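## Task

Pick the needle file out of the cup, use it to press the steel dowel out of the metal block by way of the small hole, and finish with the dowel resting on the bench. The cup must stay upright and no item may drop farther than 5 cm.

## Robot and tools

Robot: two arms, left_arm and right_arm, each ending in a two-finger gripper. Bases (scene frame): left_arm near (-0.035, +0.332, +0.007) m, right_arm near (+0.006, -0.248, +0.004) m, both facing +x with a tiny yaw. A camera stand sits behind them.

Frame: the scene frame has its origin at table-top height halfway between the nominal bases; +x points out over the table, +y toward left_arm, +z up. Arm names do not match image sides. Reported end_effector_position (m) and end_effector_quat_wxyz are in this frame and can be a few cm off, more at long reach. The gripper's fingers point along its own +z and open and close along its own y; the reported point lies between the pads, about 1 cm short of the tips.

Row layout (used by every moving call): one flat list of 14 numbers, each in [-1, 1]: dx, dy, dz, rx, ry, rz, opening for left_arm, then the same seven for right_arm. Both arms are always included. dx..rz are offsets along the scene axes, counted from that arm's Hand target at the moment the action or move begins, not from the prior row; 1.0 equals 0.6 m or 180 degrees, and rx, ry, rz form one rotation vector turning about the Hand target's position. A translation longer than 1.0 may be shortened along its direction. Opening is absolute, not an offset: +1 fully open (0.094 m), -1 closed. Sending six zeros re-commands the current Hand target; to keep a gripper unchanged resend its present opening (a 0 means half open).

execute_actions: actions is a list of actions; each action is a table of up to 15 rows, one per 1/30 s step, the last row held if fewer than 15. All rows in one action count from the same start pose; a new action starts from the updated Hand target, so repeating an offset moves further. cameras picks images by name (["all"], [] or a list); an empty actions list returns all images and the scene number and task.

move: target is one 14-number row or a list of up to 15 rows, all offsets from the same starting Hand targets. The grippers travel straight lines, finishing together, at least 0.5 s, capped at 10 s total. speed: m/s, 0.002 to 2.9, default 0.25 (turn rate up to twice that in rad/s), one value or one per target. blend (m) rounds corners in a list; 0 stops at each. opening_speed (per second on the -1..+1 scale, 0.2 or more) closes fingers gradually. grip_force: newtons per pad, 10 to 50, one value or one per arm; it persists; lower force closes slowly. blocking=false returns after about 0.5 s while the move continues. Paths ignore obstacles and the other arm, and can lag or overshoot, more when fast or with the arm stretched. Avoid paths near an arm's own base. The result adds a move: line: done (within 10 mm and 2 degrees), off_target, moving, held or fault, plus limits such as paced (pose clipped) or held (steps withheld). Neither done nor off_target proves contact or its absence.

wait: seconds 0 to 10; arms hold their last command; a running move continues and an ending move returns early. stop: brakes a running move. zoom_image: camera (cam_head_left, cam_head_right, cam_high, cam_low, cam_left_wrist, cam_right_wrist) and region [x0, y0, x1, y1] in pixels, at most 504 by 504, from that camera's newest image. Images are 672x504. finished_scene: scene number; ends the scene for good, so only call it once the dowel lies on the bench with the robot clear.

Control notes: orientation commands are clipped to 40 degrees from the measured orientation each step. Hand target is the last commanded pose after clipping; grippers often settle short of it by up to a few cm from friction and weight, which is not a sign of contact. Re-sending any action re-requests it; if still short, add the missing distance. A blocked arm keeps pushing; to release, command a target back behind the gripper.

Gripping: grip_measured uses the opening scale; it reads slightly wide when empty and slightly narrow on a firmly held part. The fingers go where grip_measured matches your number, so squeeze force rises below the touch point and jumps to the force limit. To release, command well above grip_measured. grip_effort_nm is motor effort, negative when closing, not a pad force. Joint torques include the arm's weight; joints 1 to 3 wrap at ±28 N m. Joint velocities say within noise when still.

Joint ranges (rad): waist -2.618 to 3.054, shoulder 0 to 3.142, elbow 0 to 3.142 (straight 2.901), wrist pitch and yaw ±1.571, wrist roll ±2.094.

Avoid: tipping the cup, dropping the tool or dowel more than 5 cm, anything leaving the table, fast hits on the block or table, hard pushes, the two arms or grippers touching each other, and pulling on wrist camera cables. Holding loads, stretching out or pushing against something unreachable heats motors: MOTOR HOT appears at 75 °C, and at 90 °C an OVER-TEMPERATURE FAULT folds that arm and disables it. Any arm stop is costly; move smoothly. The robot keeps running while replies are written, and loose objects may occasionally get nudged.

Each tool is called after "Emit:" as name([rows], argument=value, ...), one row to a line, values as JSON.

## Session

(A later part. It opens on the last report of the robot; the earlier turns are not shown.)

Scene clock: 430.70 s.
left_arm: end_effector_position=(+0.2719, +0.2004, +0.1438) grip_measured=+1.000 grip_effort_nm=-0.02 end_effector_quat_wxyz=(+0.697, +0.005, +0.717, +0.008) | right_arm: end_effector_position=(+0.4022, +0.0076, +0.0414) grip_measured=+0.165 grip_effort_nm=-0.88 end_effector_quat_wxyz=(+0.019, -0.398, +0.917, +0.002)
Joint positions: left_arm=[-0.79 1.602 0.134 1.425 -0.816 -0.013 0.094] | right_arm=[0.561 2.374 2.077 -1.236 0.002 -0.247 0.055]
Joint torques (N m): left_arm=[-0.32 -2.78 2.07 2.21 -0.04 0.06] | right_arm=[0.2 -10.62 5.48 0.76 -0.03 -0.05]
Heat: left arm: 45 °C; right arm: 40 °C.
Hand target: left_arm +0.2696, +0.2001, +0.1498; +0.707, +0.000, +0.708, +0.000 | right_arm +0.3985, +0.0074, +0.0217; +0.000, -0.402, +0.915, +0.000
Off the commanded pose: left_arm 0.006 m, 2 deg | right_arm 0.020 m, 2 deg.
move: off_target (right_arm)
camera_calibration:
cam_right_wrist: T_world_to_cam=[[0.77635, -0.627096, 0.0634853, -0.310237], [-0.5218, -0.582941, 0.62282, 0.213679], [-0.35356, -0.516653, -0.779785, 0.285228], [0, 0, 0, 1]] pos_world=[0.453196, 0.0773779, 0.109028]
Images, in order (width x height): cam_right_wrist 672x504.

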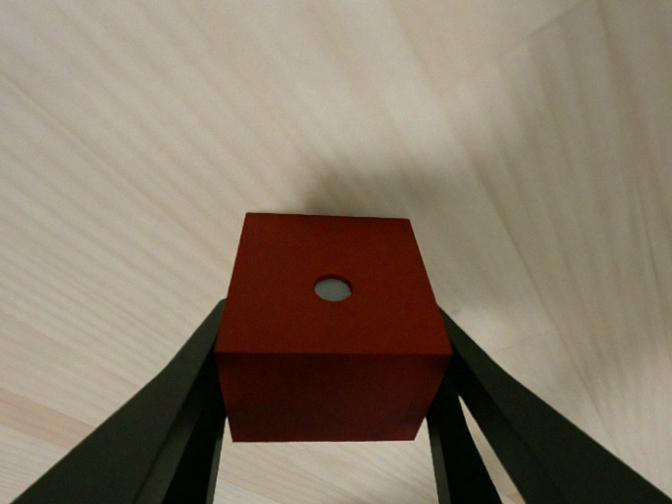

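Emit:
move([
  [0,0,0,0,0,0,1,0,0,0,0,0,0,0.1],
  [0,0,0,0,0,0,1,0,0,0.053,0,0,0,0.1],
  [0,0,0,0,0,0,1,-0.087,0.07,0.053,0,0,0,0.1],
  [0,0,0,0,0,0,1,-0.087,0.07,0.0,0,0,0,0.1],
], speed=[0.1,0.1,0.12,0.08], blend=[0,0.008,0.008,0], cameras=["cam_right_wrist","cam_head_left","cam_low"])

Scene clock: 440.73 s.
left_arm: end_effector_position=(+0.2719, +0.2004, +0.1438) grip_measured=+1.000 grip_effort_nm=-0.02 end_effector_quat_wxyz=(+0.697, +0.005, +0.717, +0.008) | right_arm: end_effector_position=(+0.3501, +0.0451, +0.0393) grip_measured=+0.162 grip_effort_nm=-1.01 end_effector_quat_wxyz=(+0.005, -0.403, +0.915, -0.004)
Joint positions: left_arm=[-0.79 1.602 0.134 1.425 -0.816 -0.013 0.094] | right_arm=[0.696 2.316 1.969 -1.216 0.01 -0.122 0.055]
Joint torques (N m): left_arm=[-0.59 -2.77 1.83 2.23 -0.07 0.11] | right_arm=[0.64 -11.75 3.44 1.12 -0.09 0.11]
Heat: left arm: 45 °C; right arm: 39 °C.
Hand target: left_arm +0.2696, +0.2001, +0.1498; +0.707, +0.000, +0.708, +0.000 | right_arm +0.3463, +0.0494, +0.0216; +0.000, -0.402, +0.916, +0.000
Off the commanded pose: left_arm 0.006 m, 2 deg | right_arm 0.019 m, 1 deg.
move: off_target (right_arm)
camera_calibration:
cam_right_wrist: T_world_to_cam=[[0.783716, -0.618187, 0.0602839, -0.248939], [-0.502911, -0.574607, 0.645684, 0.201709], [-0.364514, -0.53635, -0.761221, 0.288608], [0, 0, 0, 1]] pos_world=[0.401741, 0.116807, 0.104461]
Images, in order (width x height): cam_head_left 672x504, cam_low 672x504, cam_right_wrist 672x504.

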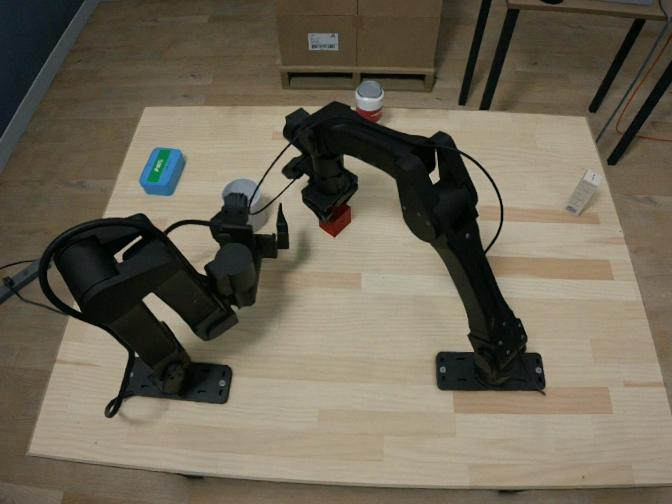

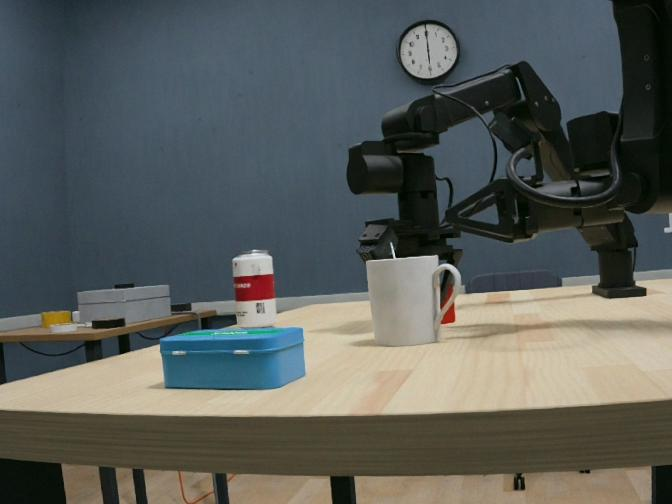

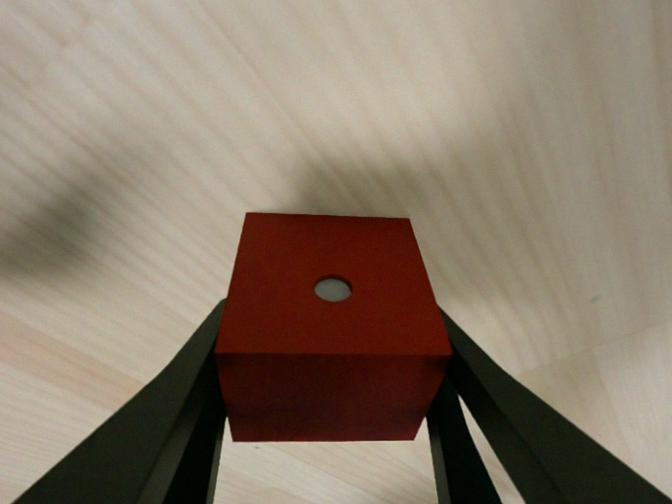

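Emit:
move([
  [0,0,0,0,0,0,1,0,0,0.028,0,0,0,0.1],
  [0,0,0,0,0,0,1,0,0,0.028,0,0,0,0.9],
  [0,0,0,0,0,0,1,0,0,0.231,0,0,0,0.9],
  [0,0,0,0,0,0,1,-0.1605,-0.332,0.331,0.2035,-0.1885,-0.002,0.9],
], speed=[0.05,0.1,0.2,0.3], blend=[0,0,0.05,0], opening_speed=1.0, cameras=["cam_right_wrist","cam_head_left","cam_high"])

Scene clock: 474.33 s.
left_arm: end_effector_position=(+0.2719, +0.2004, +0.1439) grip_measured=+1.000 grip_effort_nm=-0.02 end_effector_quat_wxyz=(+0.697, +0.005, +0.717, +0.008) | right_arm: end_effector_position=(+0.2525, -0.1507, +0.2254) grip_measured=+0.897 grip_effort_nm=0.16 end_effector_quat_wxyz=(+0.392, -0.362, +0.830, +0.159)
Joint positions: left_arm=[-0.79 1.602 0.134 1.425 -0.816 -0.013 0.094] | right_arm=[-0.03 0.921 0.931 -0.893 -0.593 -0.622 0.089]
Joint torques (N m): left_arm=[-0.54 -2.63 2.06 2.27 -0.11 0.04] | right_arm=[-0.62 -1.24 6 1.84 -0.37 -0.07]
Motor temperatures (°C): left_arm=[23 27 29 46 24 22 22] | right_arm=[24 33 33 38 23 25 26]
Heat: left arm: 46 °C; right arm: 38 °C.
Hand target: left_arm +0.2696, +0.2001, +0.1498; +0.707, +0.000, +0.707, +0.000 | right_arm +0.2500, -0.1498, +0.2202; +0.387, -0.362, +0.831, +0.168
Off the commanded pose: left_arm 0.006 m, 2 deg | right_arm 0.006 m, 1 deg.
move: done
camera_calibration:
cam_right_wrist: T_world_to_cam=[[0.728334, -0.676769, 0.107301, -0.310085], [-0.658169, -0.734514, -0.165234, 0.117894], [0.19064, 0.0497232, -0.9804, 0.287101], [0, 0, 0, 1]] pos_world=[0.248707, -0.137537, 0.334226]
Images, in order (width x height): cam_head_left 672x504, cam_high 672x504, cam_right_wrist 672x504.

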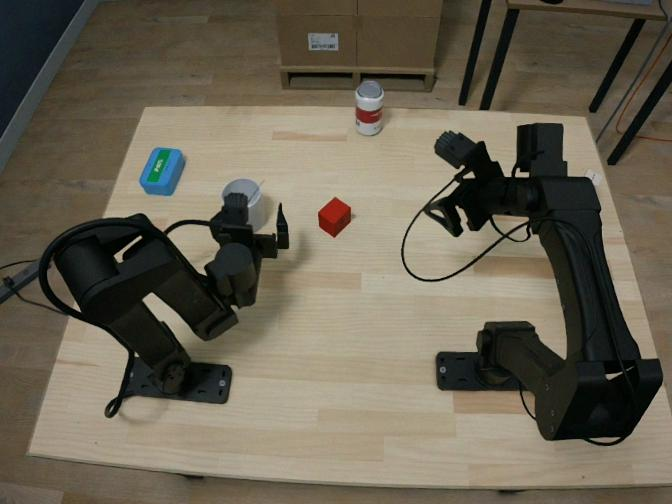

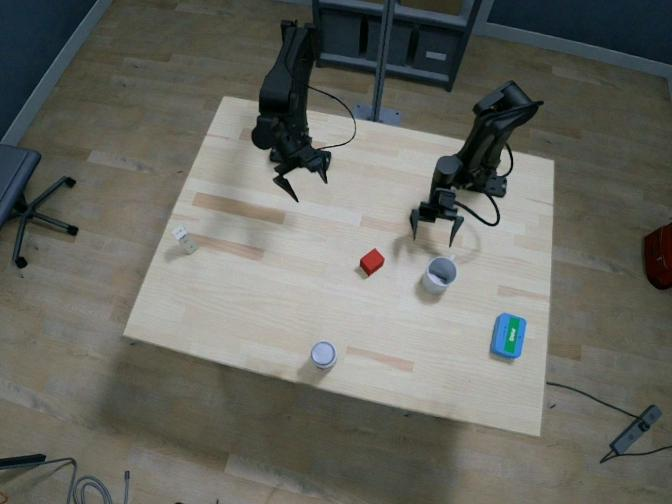

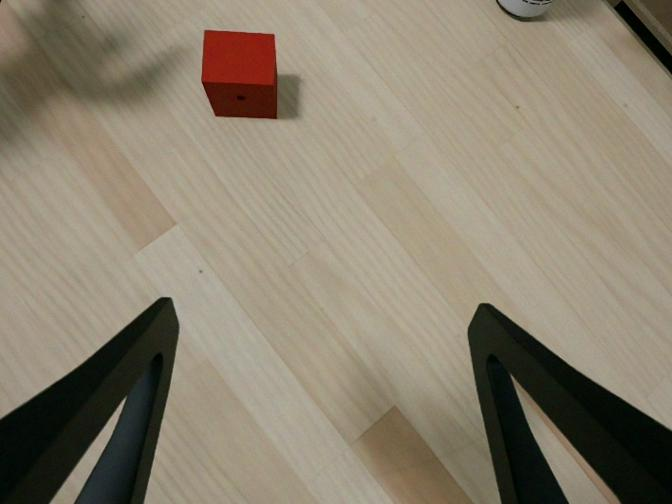

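Emit:
move([
  [-0.024,0.007,0.084,0.102,0.12,-0.042,0.5,0,0,0,0,0,0,0.9],
  [0.026,0.007,0.045,0.204,0.2402,-0.0845,0.5,0,0,0,0,0,0,0.9],
], speed=0.25, blend=[0.02,0], opening_speed=1.0, cameras=["cam_left_wrist","cam_head_left","cam_low","cam_head_right"])

Scene clock: 497.70 s.
left_arm: end_effector_position=(+0.2767, +0.2075, +0.1605) grip_measured=+0.502 grip_effort_nm=-0.14 end_effector_quat_wxyz=(+0.343, +0.314, +0.876, +0.130) | right_arm: end_effector_position=(+0.2524, -0.1506, +0.2254) grip_measured=+0.897 grip_effort_nm=0.16 end_effector_quat_wxyz=(+0.393, -0.362, +0.830, +0.160)
Joint positions: left_arm=[-0.573 1.239 0.89 -0.569 -0.402 0.232 0.071] | right_arm=[-0.03 0.921 0.931 -0.893 -0.593 -0.623 0.089]
Joint torques (N m): left_arm=[0.21 -3.25 8.69 1.28 -0.18 0.01] | right_arm=[-0.57 -1.2 5.9 1.85 -0.41 -0.06]
Motor temperatures (°C): left_arm=[23 27 29 45 24 22 22] | right_arm=[24 28 33 38 23 25 25]
Heat: left arm: 45 °C; right arm: 38 °C.
Hand target: left_arm +0.2853, +0.2044, +0.1769; +0.361, +0.307, +0.872, +0.127 | right_arm +0.2500, -0.1498, +0.2202; +0.387, -0.362, +0.831, +0.168
Off the commanded pose: left_arm 0.019 m, 2 deg | right_arm 0.006 m, 1 deg.
move: off_target (left_arm)
camera_calibration:
cam_left_wrist: T_world_to_cam=[[-0.455322, -0.805637, -0.378986, 0.353199], [-0.881782, 0.46689, 0.0668899, 0.160159], [0.123056, 0.36464, -0.922982, 0.148484], [0, 0, 0, 1]] pos_world=[0.283773, 0.15563, 0.260192]
Images, in order (width x height): cam_head_left 672x504, cam_head_right 672x504, cam_low 672x504, cam_left_wrist 672x504.

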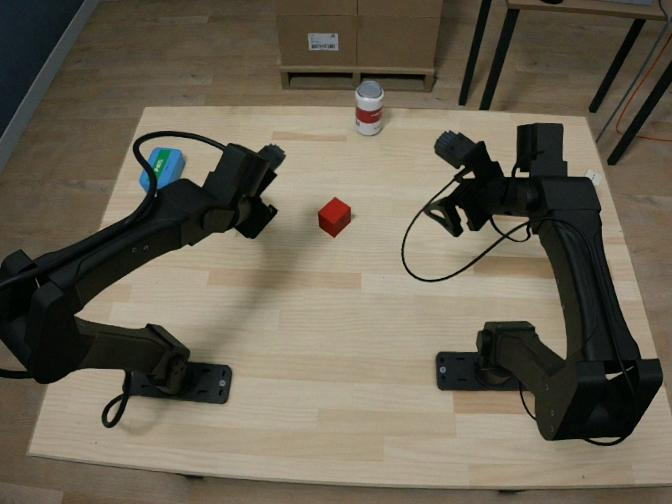

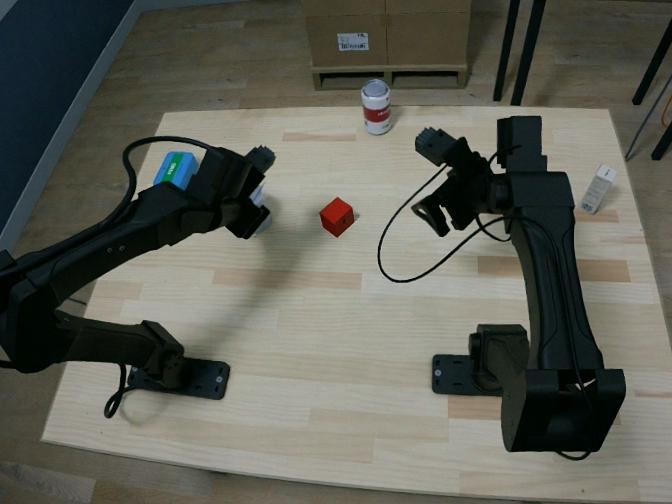

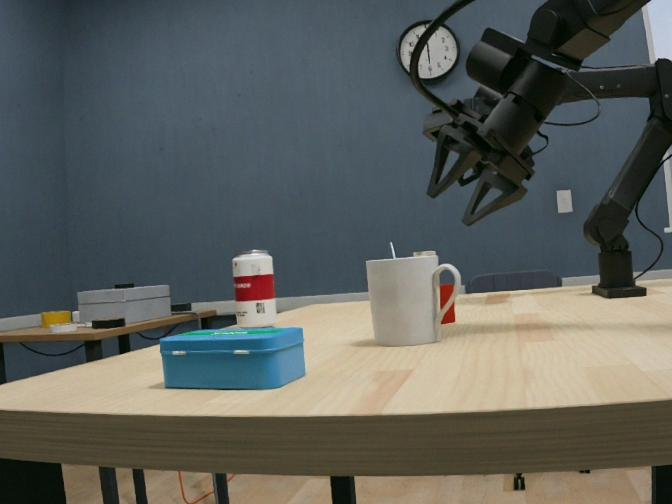

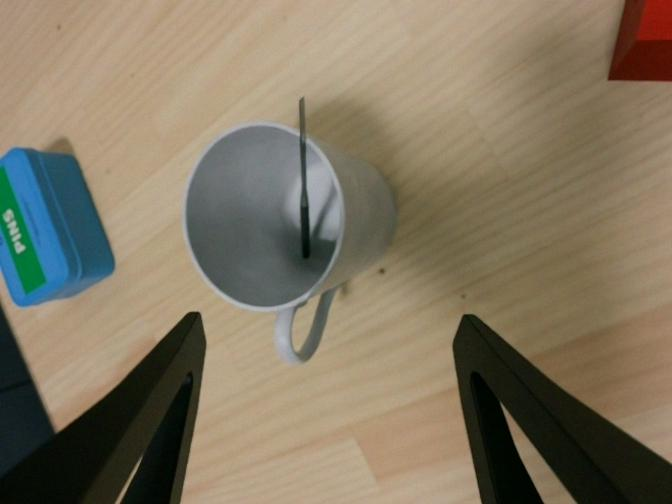

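Emit:
move(target=[0.0845,-0.0073,-0.0422,0,0,0,0.5,0,0,0,0,0,0,0.9], speed=0.12, cameras=["cam_left_wrist","cam_low"])

Scene clock: 508.33 s.
left_arm: end_effector_position=(+0.3208, +0.2057, +0.1336) grip_measured=+0.502 grip_effort_nm=-0.14 end_effector_quat_wxyz=(+0.332, +0.316, +0.879, +0.131) | right_arm: end_effector_position=(+0.2524, -0.1506, +0.2254) grip_measured=+0.897 grip_effort_nm=0.16 end_effector_quat_wxyz=(+0.393, -0.362, +0.830, +0.160)
Joint positions: left_arm=[-0.485 1.427 0.932 -0.419 -0.347 0.304 0.071] | right_arm=[-0.03 0.921 0.931 -0.893 -0.593 -0.623 0.089]
Joint torques (N m): left_arm=[0.79 -4.33 8.55 1.64 -0.11 0] | right_arm=[-0.58 -1.18 5.96 1.84 -0.4 -0.07]
Heat: left arm: 43 °C; right arm: 38 °C.
Hand target: left_arm +0.3360, +0.2001, +0.1515; +0.360, +0.306, +0.872, +0.127 | right_arm +0.2500, -0.1498, +0.2202; +0.387, -0.362, +0.831, +0.168
Off the commanded pose: left_arm 0.024 m, 4 deg | right_arm 0.006 m, 1 deg.
move: off_target (left_arm)
camera_calibration:
cam_left_wrist: T_world_to_cam=[[-0.461714, -0.803152, -0.376519, 0.362973], [-0.880995, 0.464636, 0.0892223, 0.198984], [0.103285, 0.372907, -0.922102, 0.123433], [0, 0, 0, 1]] pos_world=[0.330145, 0.153038, 0.23273]
Images, in order (width x height): cam_low 672x504, cam_left_wrist 672x504.

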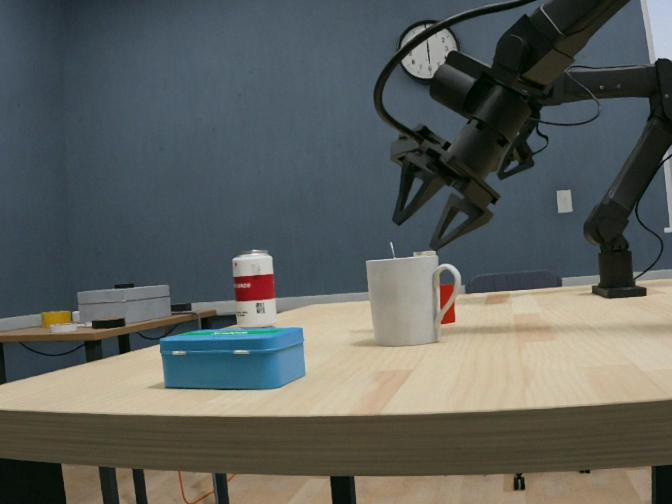

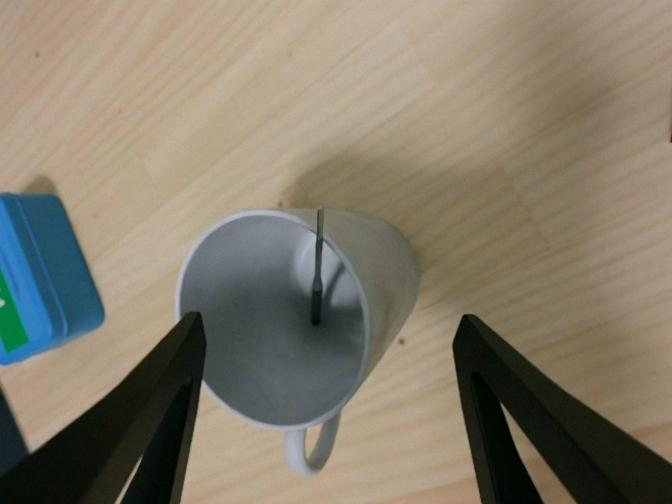

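Emit:
move(target=[0.0555,-0.0055,-0.034,0,0,0,0.5,0,0,0,0,0,0,0.9], speed=0.08, cameras=["cam_left_wrist","cam_low"])

Scene clock: 520.20 s.
left_arm: end_effector_position=(+0.3533, +0.2022, +0.1138) grip_measured=+0.502 grip_effort_nm=-0.14 end_effector_quat_wxyz=(+0.333, +0.315, +0.879, +0.130) | right_arm: end_effector_position=(+0.2524, -0.1506, +0.2254) grip_measured=+0.897 grip_effort_nm=0.16 end_effector_quat_wxyz=(+0.393, -0.362, +0.830, +0.160)
Joint positions: left_arm=[-0.442 1.567 0.977 -0.312 -0.32 0.337 0.071] | right_arm=[-0.03 0.921 0.931 -0.893 -0.593 -0.623 0.089]
Joint torques (N m): left_arm=[0.5 -5.74 8.12 1.68 -0.12 0.05] | right_arm=[-0.64 -1.22 6.01 1.85 -0.39 -0.08]
Heat: left arm: 41 °C; right arm: 38 °C.
Hand target: left_arm +0.3693, +0.1967, +0.1313; +0.361, +0.306, +0.872, +0.127 | right_arm +0.2500, -0.1498, +0.2202; +0.387, -0.362, +0.831, +0.168
Off the commanded pose: left_arm 0.024 m, 3 deg | right_arm 0.006 m, 1 deg.
move: off_target (left_arm)
camera_calibration:
cam_left_wrist: T_world_to_cam=[[-0.461324, -0.804332, -0.374473, 0.367507], [-0.881306, 0.464128, 0.0888025, 0.231187], [0.102377, 0.370992, -0.922975, 0.103945], [0, 0, 0, 1]] pos_world=[0.362644, 0.149734, 0.21303]
Images, in order (width x height): cam_low 672x504, cam_left_wrist 672x504.

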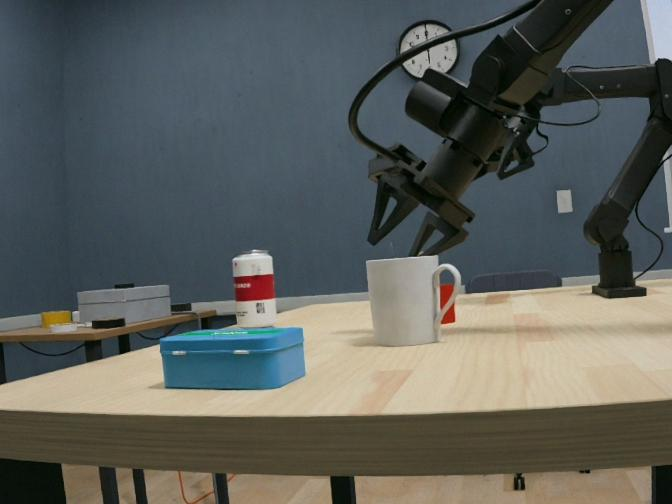

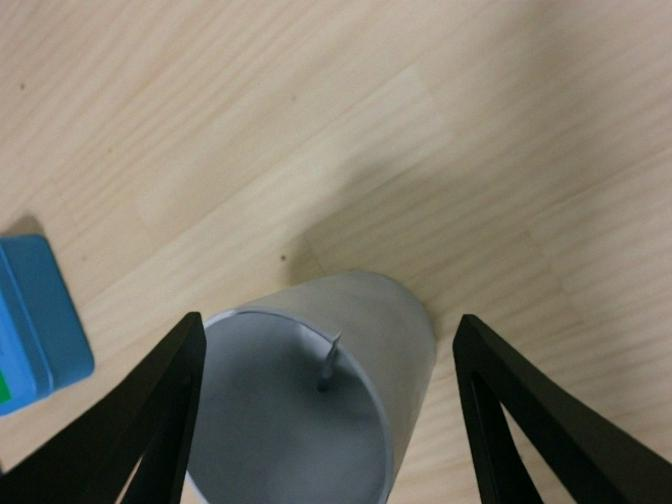

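Emit:
zoom_image(camera="cam_left_wrist", region=[180, 260, 500, 500])

Emit:
zoom_image(camera="cam_low", region=[355, 180, 475, 280])

Scaled by 1.575 from the camera's 672x504 image, which has a finer 960x720 frame.

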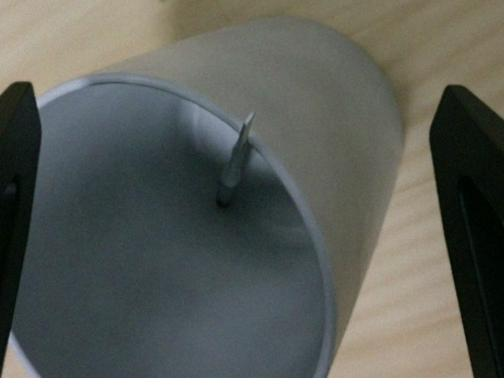

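Scaled by 4.200 from the camera's 672x504 image, which has a finer 960x720 frame.

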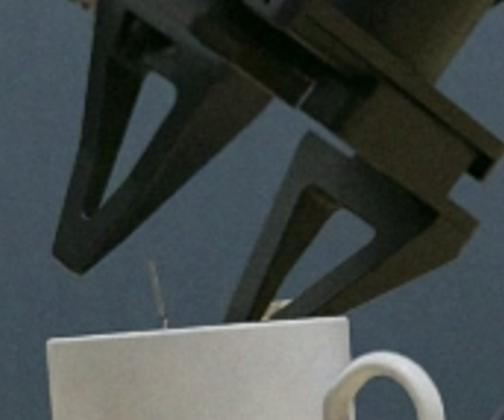

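Emit:
move(target=[0,0,0,0,0,0,-1,0,0,0,0,0,0,0.9], opening_speed=0.6, cameras=["cam_left_wrist","cam_low"])

Scene clock: 542.33 s.
left_arm: end_effector_position=(+0.3534, +0.2019, +0.1139) grip_measured=-0.986 grip_effort_nm=-0.74 end_effector_quat_wxyz=(+0.333, +0.316, +0.879, +0.129) | right_arm: end_effector_position=(+0.2524, -0.1506, +0.2254) grip_measured=+0.897 grip_effort_nm=0.16 end_effector_quat_wxyz=(+0.393, -0.362, +0.830, +0.160)
Joint positions: left_arm=[-0.442 1.567 0.977 -0.311 -0.319 0.338 0.001] | right_arm=[-0.03 0.921 0.931 -0.893 -0.593 -0.623 0.089]
Joint torques (N m): left_arm=[0.43 -5.76 8.36 1.66 -0.11 0] | right_arm=[-0.72 -1.29 5.94 1.82 -0.39 -0.05]
Motor temperatures (°C): left_arm=[23 27 32 39 24 22 22] | right_arm=[23 26 33 38 23 25 25]
Heat: left arm: 39 °C; right arm: 38 °C.
Hand target: left_arm +0.3693, +0.1967, +0.1313; +0.361, +0.306, +0.872, +0.127 | right_arm +0.2500, -0.1498, +0.2202; +0.387, -0.362, +0.831, +0.168
Off the commanded pose: left_arm 0.024 m, 3 deg | right_arm 0.006 m, 1 deg.
move: off_target (left_arm)
camera_calibration:
cam_left_wrist: T_world_to_cam=[[-0.461858, -0.804296, -0.373893, 0.367448], [-0.88092, 0.465055, 0.0877735, 0.231212], [0.103285, 0.369909, -0.923309, 0.104014], [0, 0, 0, 1]] pos_world=[0.362645, 0.149535, 0.213129]
Images, in order (width x height): cam_low 672x504, cam_left_wrist 672x504.

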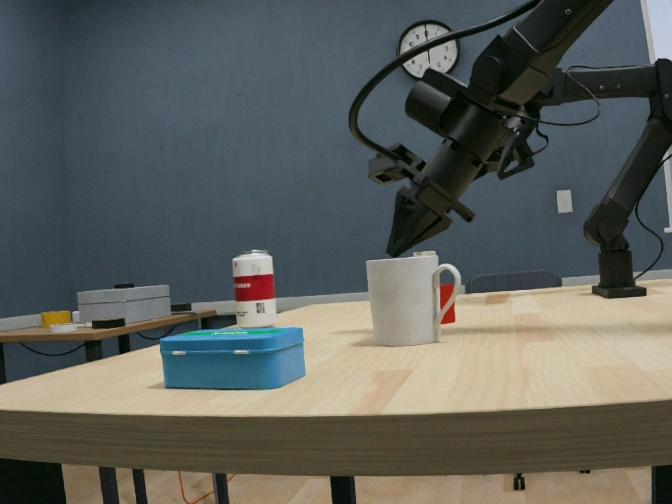

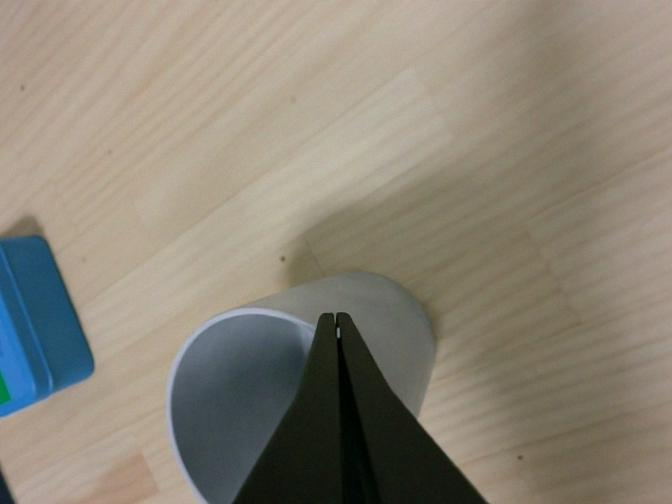

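Emit:
zoom_image(camera="cam_left_wrist", region=[290, 290, 400, 380])

Emit:
zoom_image(camera="cam_low", region=[365, 200, 445, 280])

Scaled by 4.582 from the camera's 672x504 image, which has a finer 960x720 frame.

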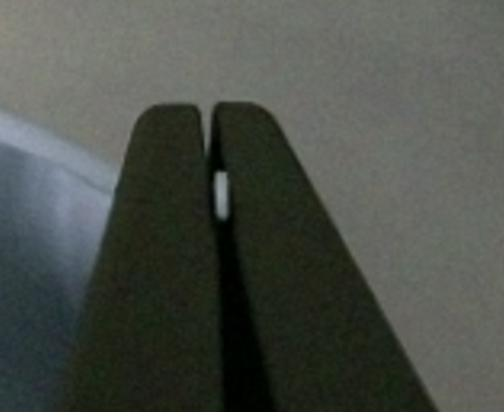

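Scaled by 6.300 from the camera's 672x504 image, which has a finer 960x720 frame.

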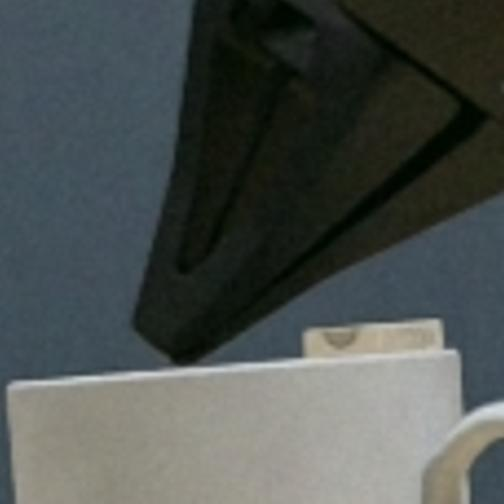

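Emit:
move([
  [0,0,0.05,0,0,0,-1,0,0,0,0,0,0,0.9],
  [-0.01,0,0.225,0,0,0,-1,0,0,0,0,0,0,0.9],
], speed=[0.06,0.12], blend=[0.01,0], cameras=["cam_left_wrist","cam_low","cam_head_right","cam_head_left","cam_high"])

Scene clock: 555.83 s.
left_arm: end_effector_position=(+0.3599, +0.1986, +0.2452) grip_measured=-0.986 grip_effort_nm=-0.74 end_effector_quat_wxyz=(+0.336, +0.315, +0.878, +0.129) | right_arm: end_effector_position=(+0.2524, -0.1506, +0.2254) grip_measured=+0.897 grip_effort_nm=0.16 end_effector_quat_wxyz=(+0.393, -0.362, +0.830, +0.160)
Joint positions: left_arm=[-0.442 1.546 1.481 -0.829 -0.318 0.338 0.001] | right_arm=[-0.03 0.921 0.931 -0.893 -0.593 -0.623 0.089]
Joint torques (N m): left_arm=[-0.2 -7.31 8.18 1.37 -0.18 -0.06] | right_arm=[-0.58 -1.24 5.91 1.84 -0.43 -0.05]
Heat: left arm: 39 °C; right arm: 38 °C.
Hand target: left_arm +0.3633, +0.1967, +0.2662; +0.361, +0.306, +0.872, +0.127 | right_arm +0.2500, -0.1498, +0.2202; +0.387, -0.362, +0.831, +0.168
Off the commanded pose: left_arm 0.021 m, 3 deg | right_arm 0.006 m, 1 deg.
move: off_target (left_arm)
camera_calibration:
cam_left_wrist: T_world_to_cam=[[-0.459817, -0.805404, -0.374021, 0.416415], [-0.881301, 0.465578, 0.0809027, 0.228696], [0.108976, 0.366826, -0.923885, 0.224564], [0, 0, 0, 1]] pos_world=[0.368553, 0.146531, 0.344718]
Images, in order (width x height): cam_head_left 672x504, cam_head_right 672x504, cam_high 672x504, cam_low 672x504, cam_left_wrist 672x504.

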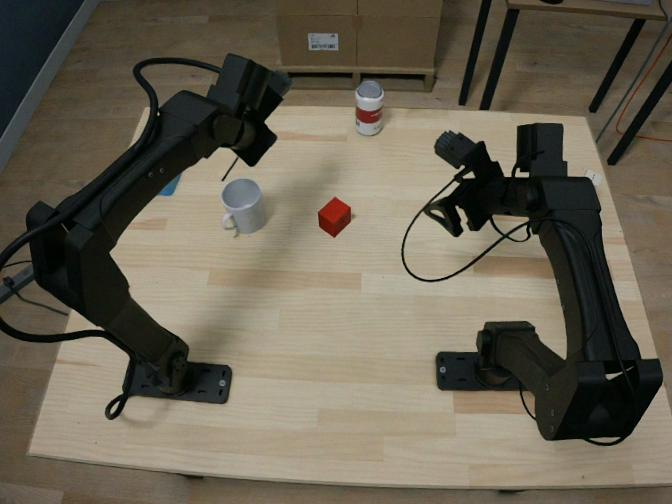

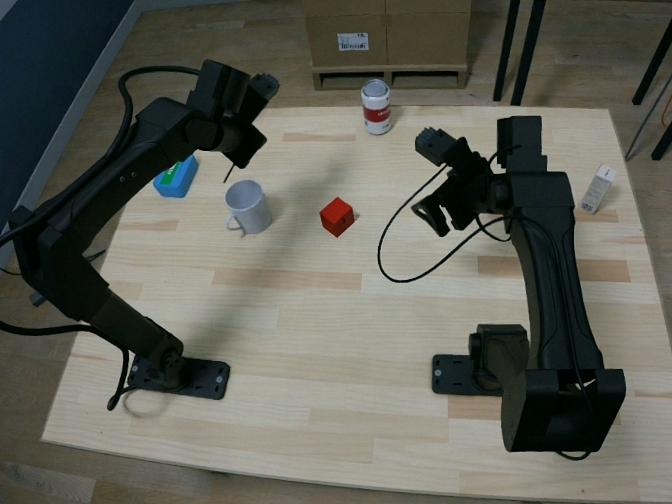

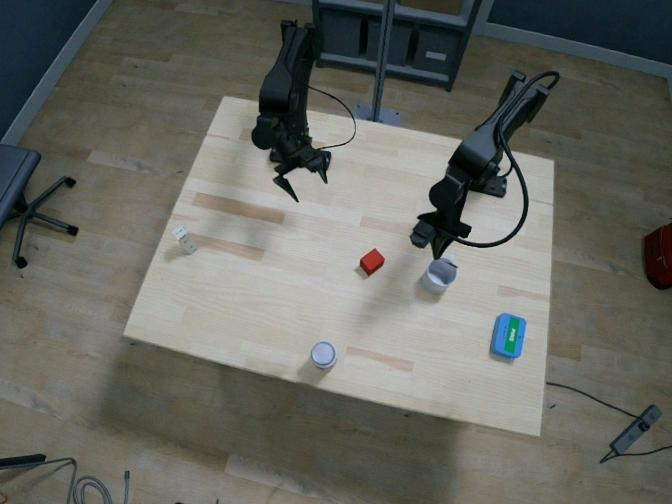

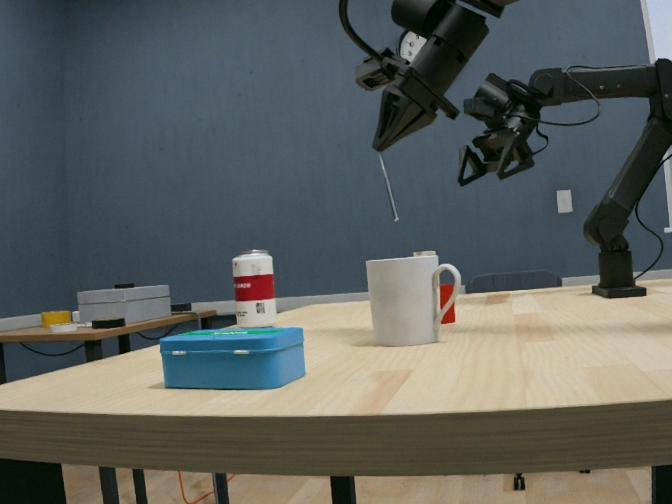

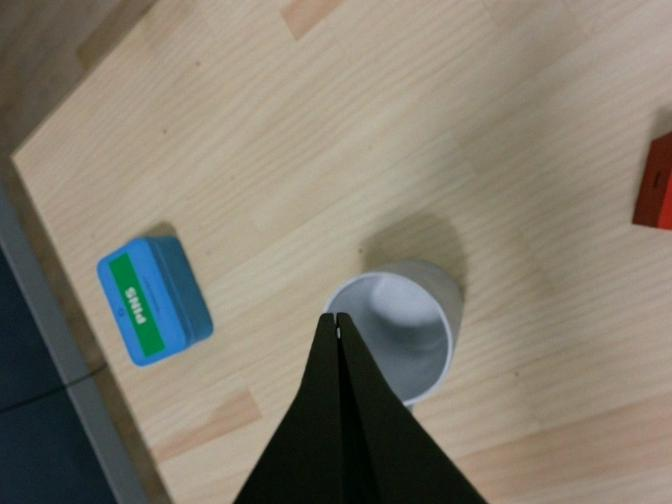

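Emit:
zoom_image(camera="cam_low", region=[350, 100, 450, 240])

Emit:
zoom_image(camera="cam_head_left", region=[200, 100, 290, 200])

Emit:
zoom_image(camera="cam_high", region=[400, 200, 480, 300])

Scaled by 3.600 from the camera's 672x504 image, which has a finer 960x720 frame.

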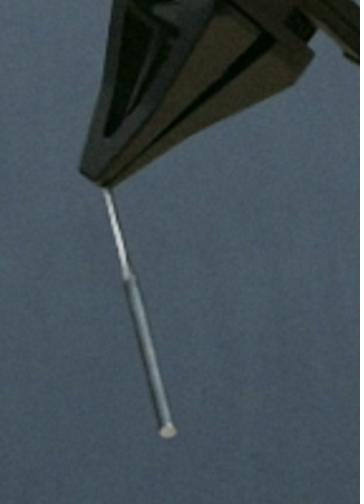

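Scaled by 5.040 from the camera's 672x504 image, which has a finer 960x720 frame.

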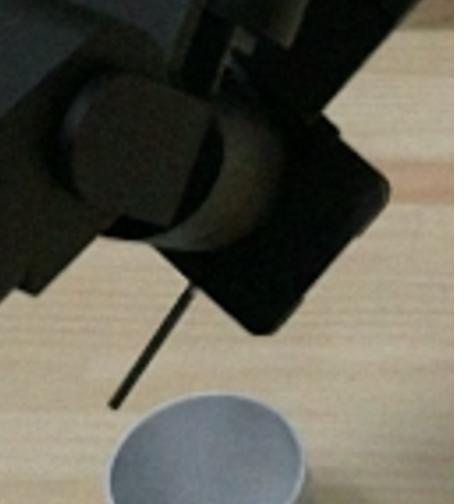

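Scaled by 5.040 from the camera's 672x504 image, which has a finer 960x720 frame.

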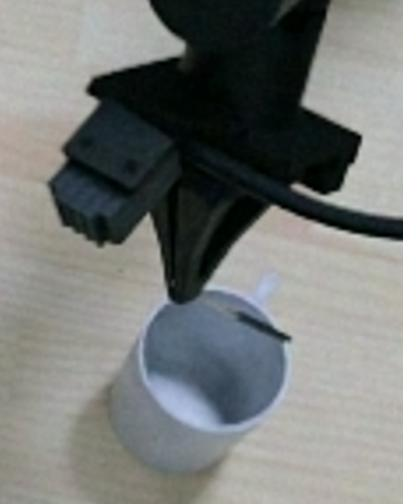

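Emit:
move([
  [-0.089,-0.1445,0,0,0,0,-1,0,0,0,0,0,0,0.9],
  [-0.1055,-0.161,-0.0853,-0.1249,0.1791,0.2557,-1,0,0,0,0,0,0,0.9],
  [-0.0805,-0.178,-0.185,-0.2497,0.3582,0.5114,-1,0,0,0,0,0,0,0.9],
], speed=0.22, blend=[0.03,0.02,0], cameras=["cam_left_wrist","cam_low","cam_head_right","cam_head_left","cam_high","cam_right_wrist"])

Scene clock: 646.17 s.
left_arm: end_effector_position=(+0.3132, +0.0909, +0.1515) grip_measured=-0.986 grip_effort_nm=-0.74 end_effector_quat_wxyz=(-0.202, -0.480, +0.844, -0.127) | right_arm: end_effector_position=(+0.2524, -0.1506, +0.2254) grip_measured=+0.897 grip_effort_nm=0.16 end_effector_quat_wxyz=(+0.393, -0.362, +0.830, +0.160)
Joint positions: left_arm=[-0.388 2.21 2.144 -1.548 0.481 -1.433 0.001] | right_arm=[-0.03 0.921 0.931 -0.893 -0.593 -0.623 0.089]
Joint torques (N m): left_arm=[0.38 -10.37 6.05 0.09 0.25 -0.16] | right_arm=[-0.69 -1.32 5.98 1.87 -0.38 -0.05]
Heat: left arm: 35 °C; right arm: 37 °C.
Hand target: left_arm +0.3150, +0.0899, +0.1552; -0.212, -0.484, +0.840, -0.123 | right_arm +0.2500, -0.1498, +0.2202; +0.387, -0.362, +0.831, +0.168
Off the commanded pose: left_arm 0.004 m, 1 deg | right_arm 0.006 m, 1 deg.
joint sent to its limit (left arm) — joint 4 (wrist pitch), lower limit. The joint targets still meet the commanded pose.
move: done
camera_calibration:
cam_left_wrist: T_world_to_cam=[[0.896129, -0.442749, 0.0304373, -0.245766], [-0.192116, -0.325191, 0.925928, -0.0267715], [-0.400056, -0.835598, -0.376472, 0.368298], [0, 0, 0, 1]] pos_world=[0.362435, 0.19023, 0.170923]
cam_right_wrist: T_world_to_cam=[[0.728642, -0.676422, 0.107393, -0.310156], [-0.657795, -0.734826, -0.165336, 0.117808], [0.190752, 0.0498279, -0.980373, 0.287176], [0, 0, 0, 1]] pos_world=[0.248706, -0.137537, 0.334326]

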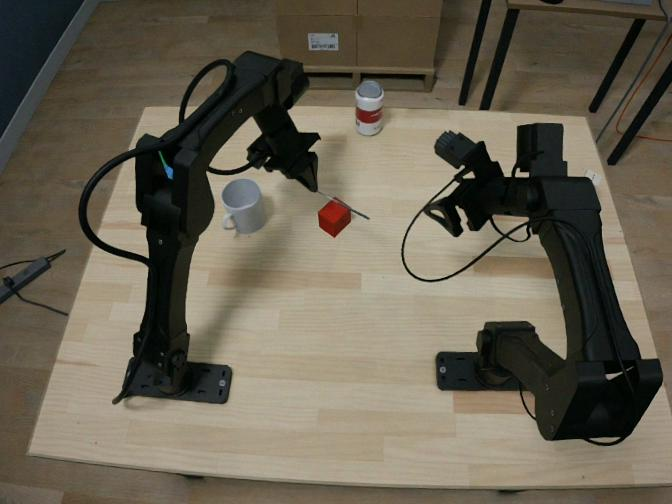

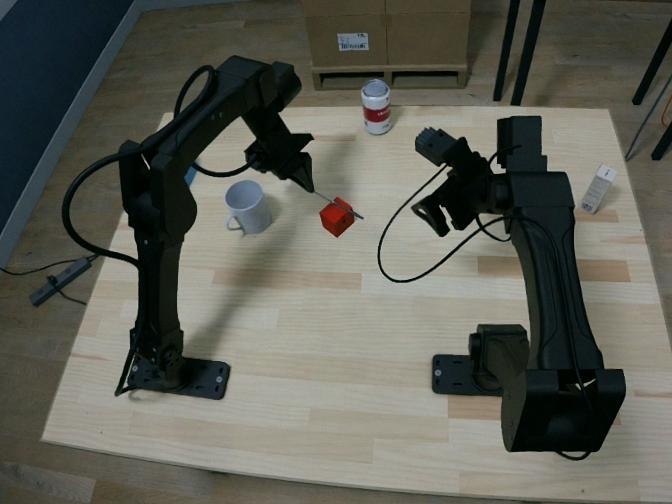

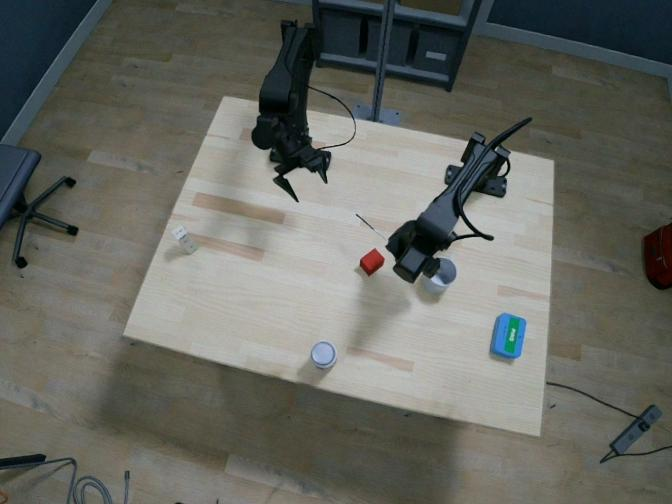

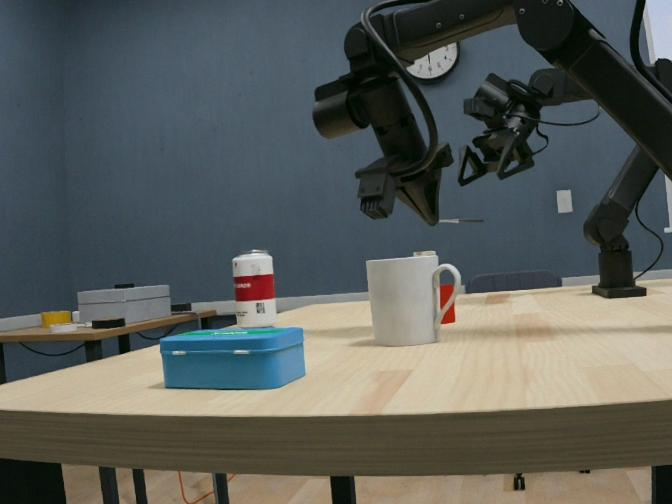

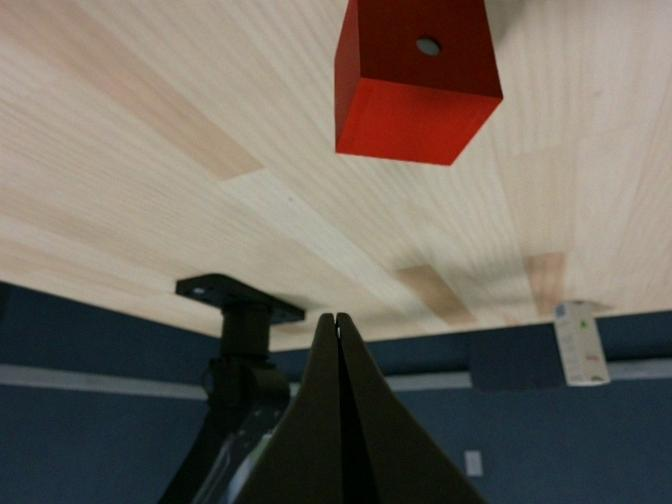

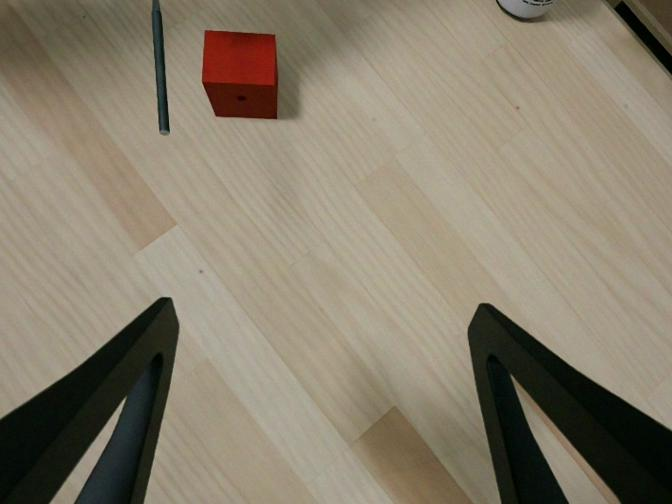

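Emit:
zoom_image(camera="cam_head_left", region=[300, 170, 400, 250])

Emit:
zoom_image(camera="cam_head_right", region=[300, 170, 400, 250])

Emit:
zoom_image(camera="cam_high", region=[345, 200, 425, 280])

Emit:
zoom_image(camera="cam_low", region=[420, 180, 500, 250])

Emit:
zoom_image(camera="cam_right_wrist", region=[100, 0, 300, 160])

Scaled by 5.040 from the camera's 672x504 image, which has a finer 960x720 frame.

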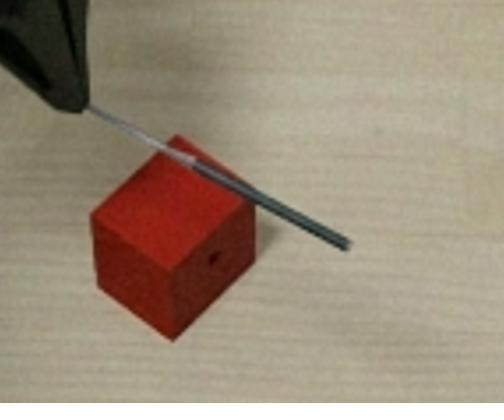

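Scaled by 5.040 from the camera's 672x504 image, which has a finer 960x720 frame.

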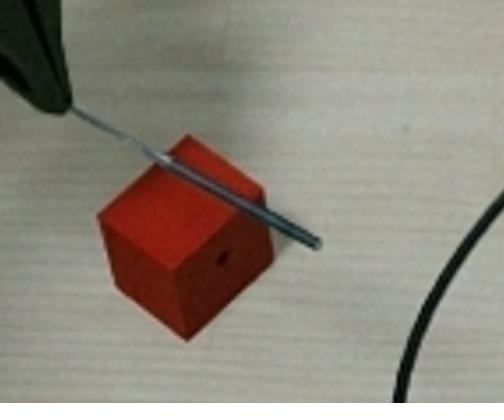

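Scaled by 6.300 from the camera's 672x504 image, which has a finer 960x720 frame.

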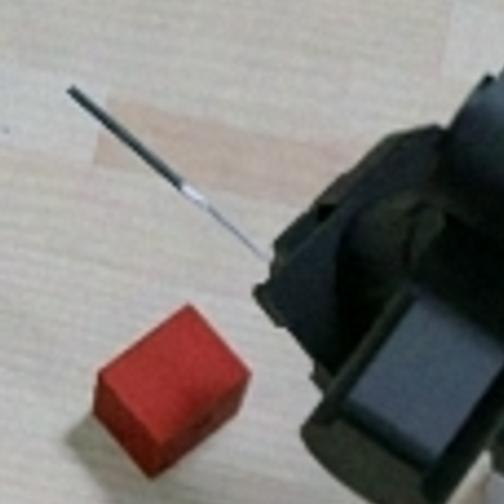

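Scaled by 6.300 from the camera's 672x504 image, which has a finer 960x720 frame.

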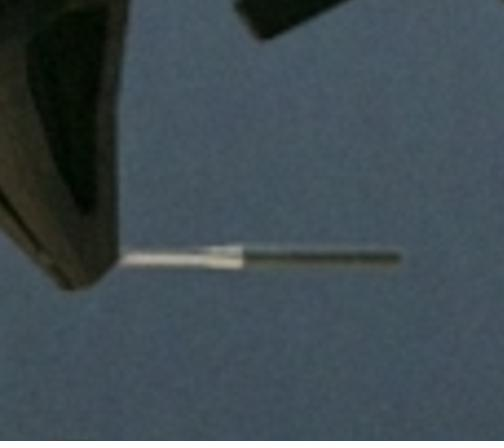

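Scaled by 2.520 from the camera's 672x504 image, which has a finer 960x720 frame.

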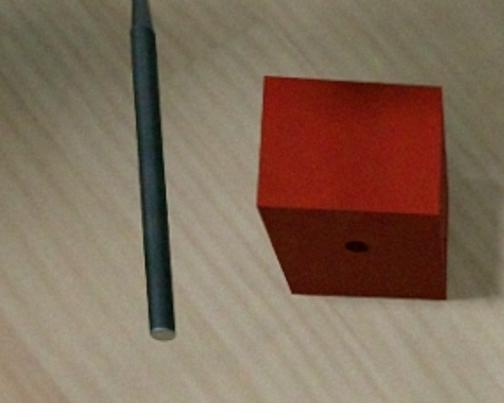

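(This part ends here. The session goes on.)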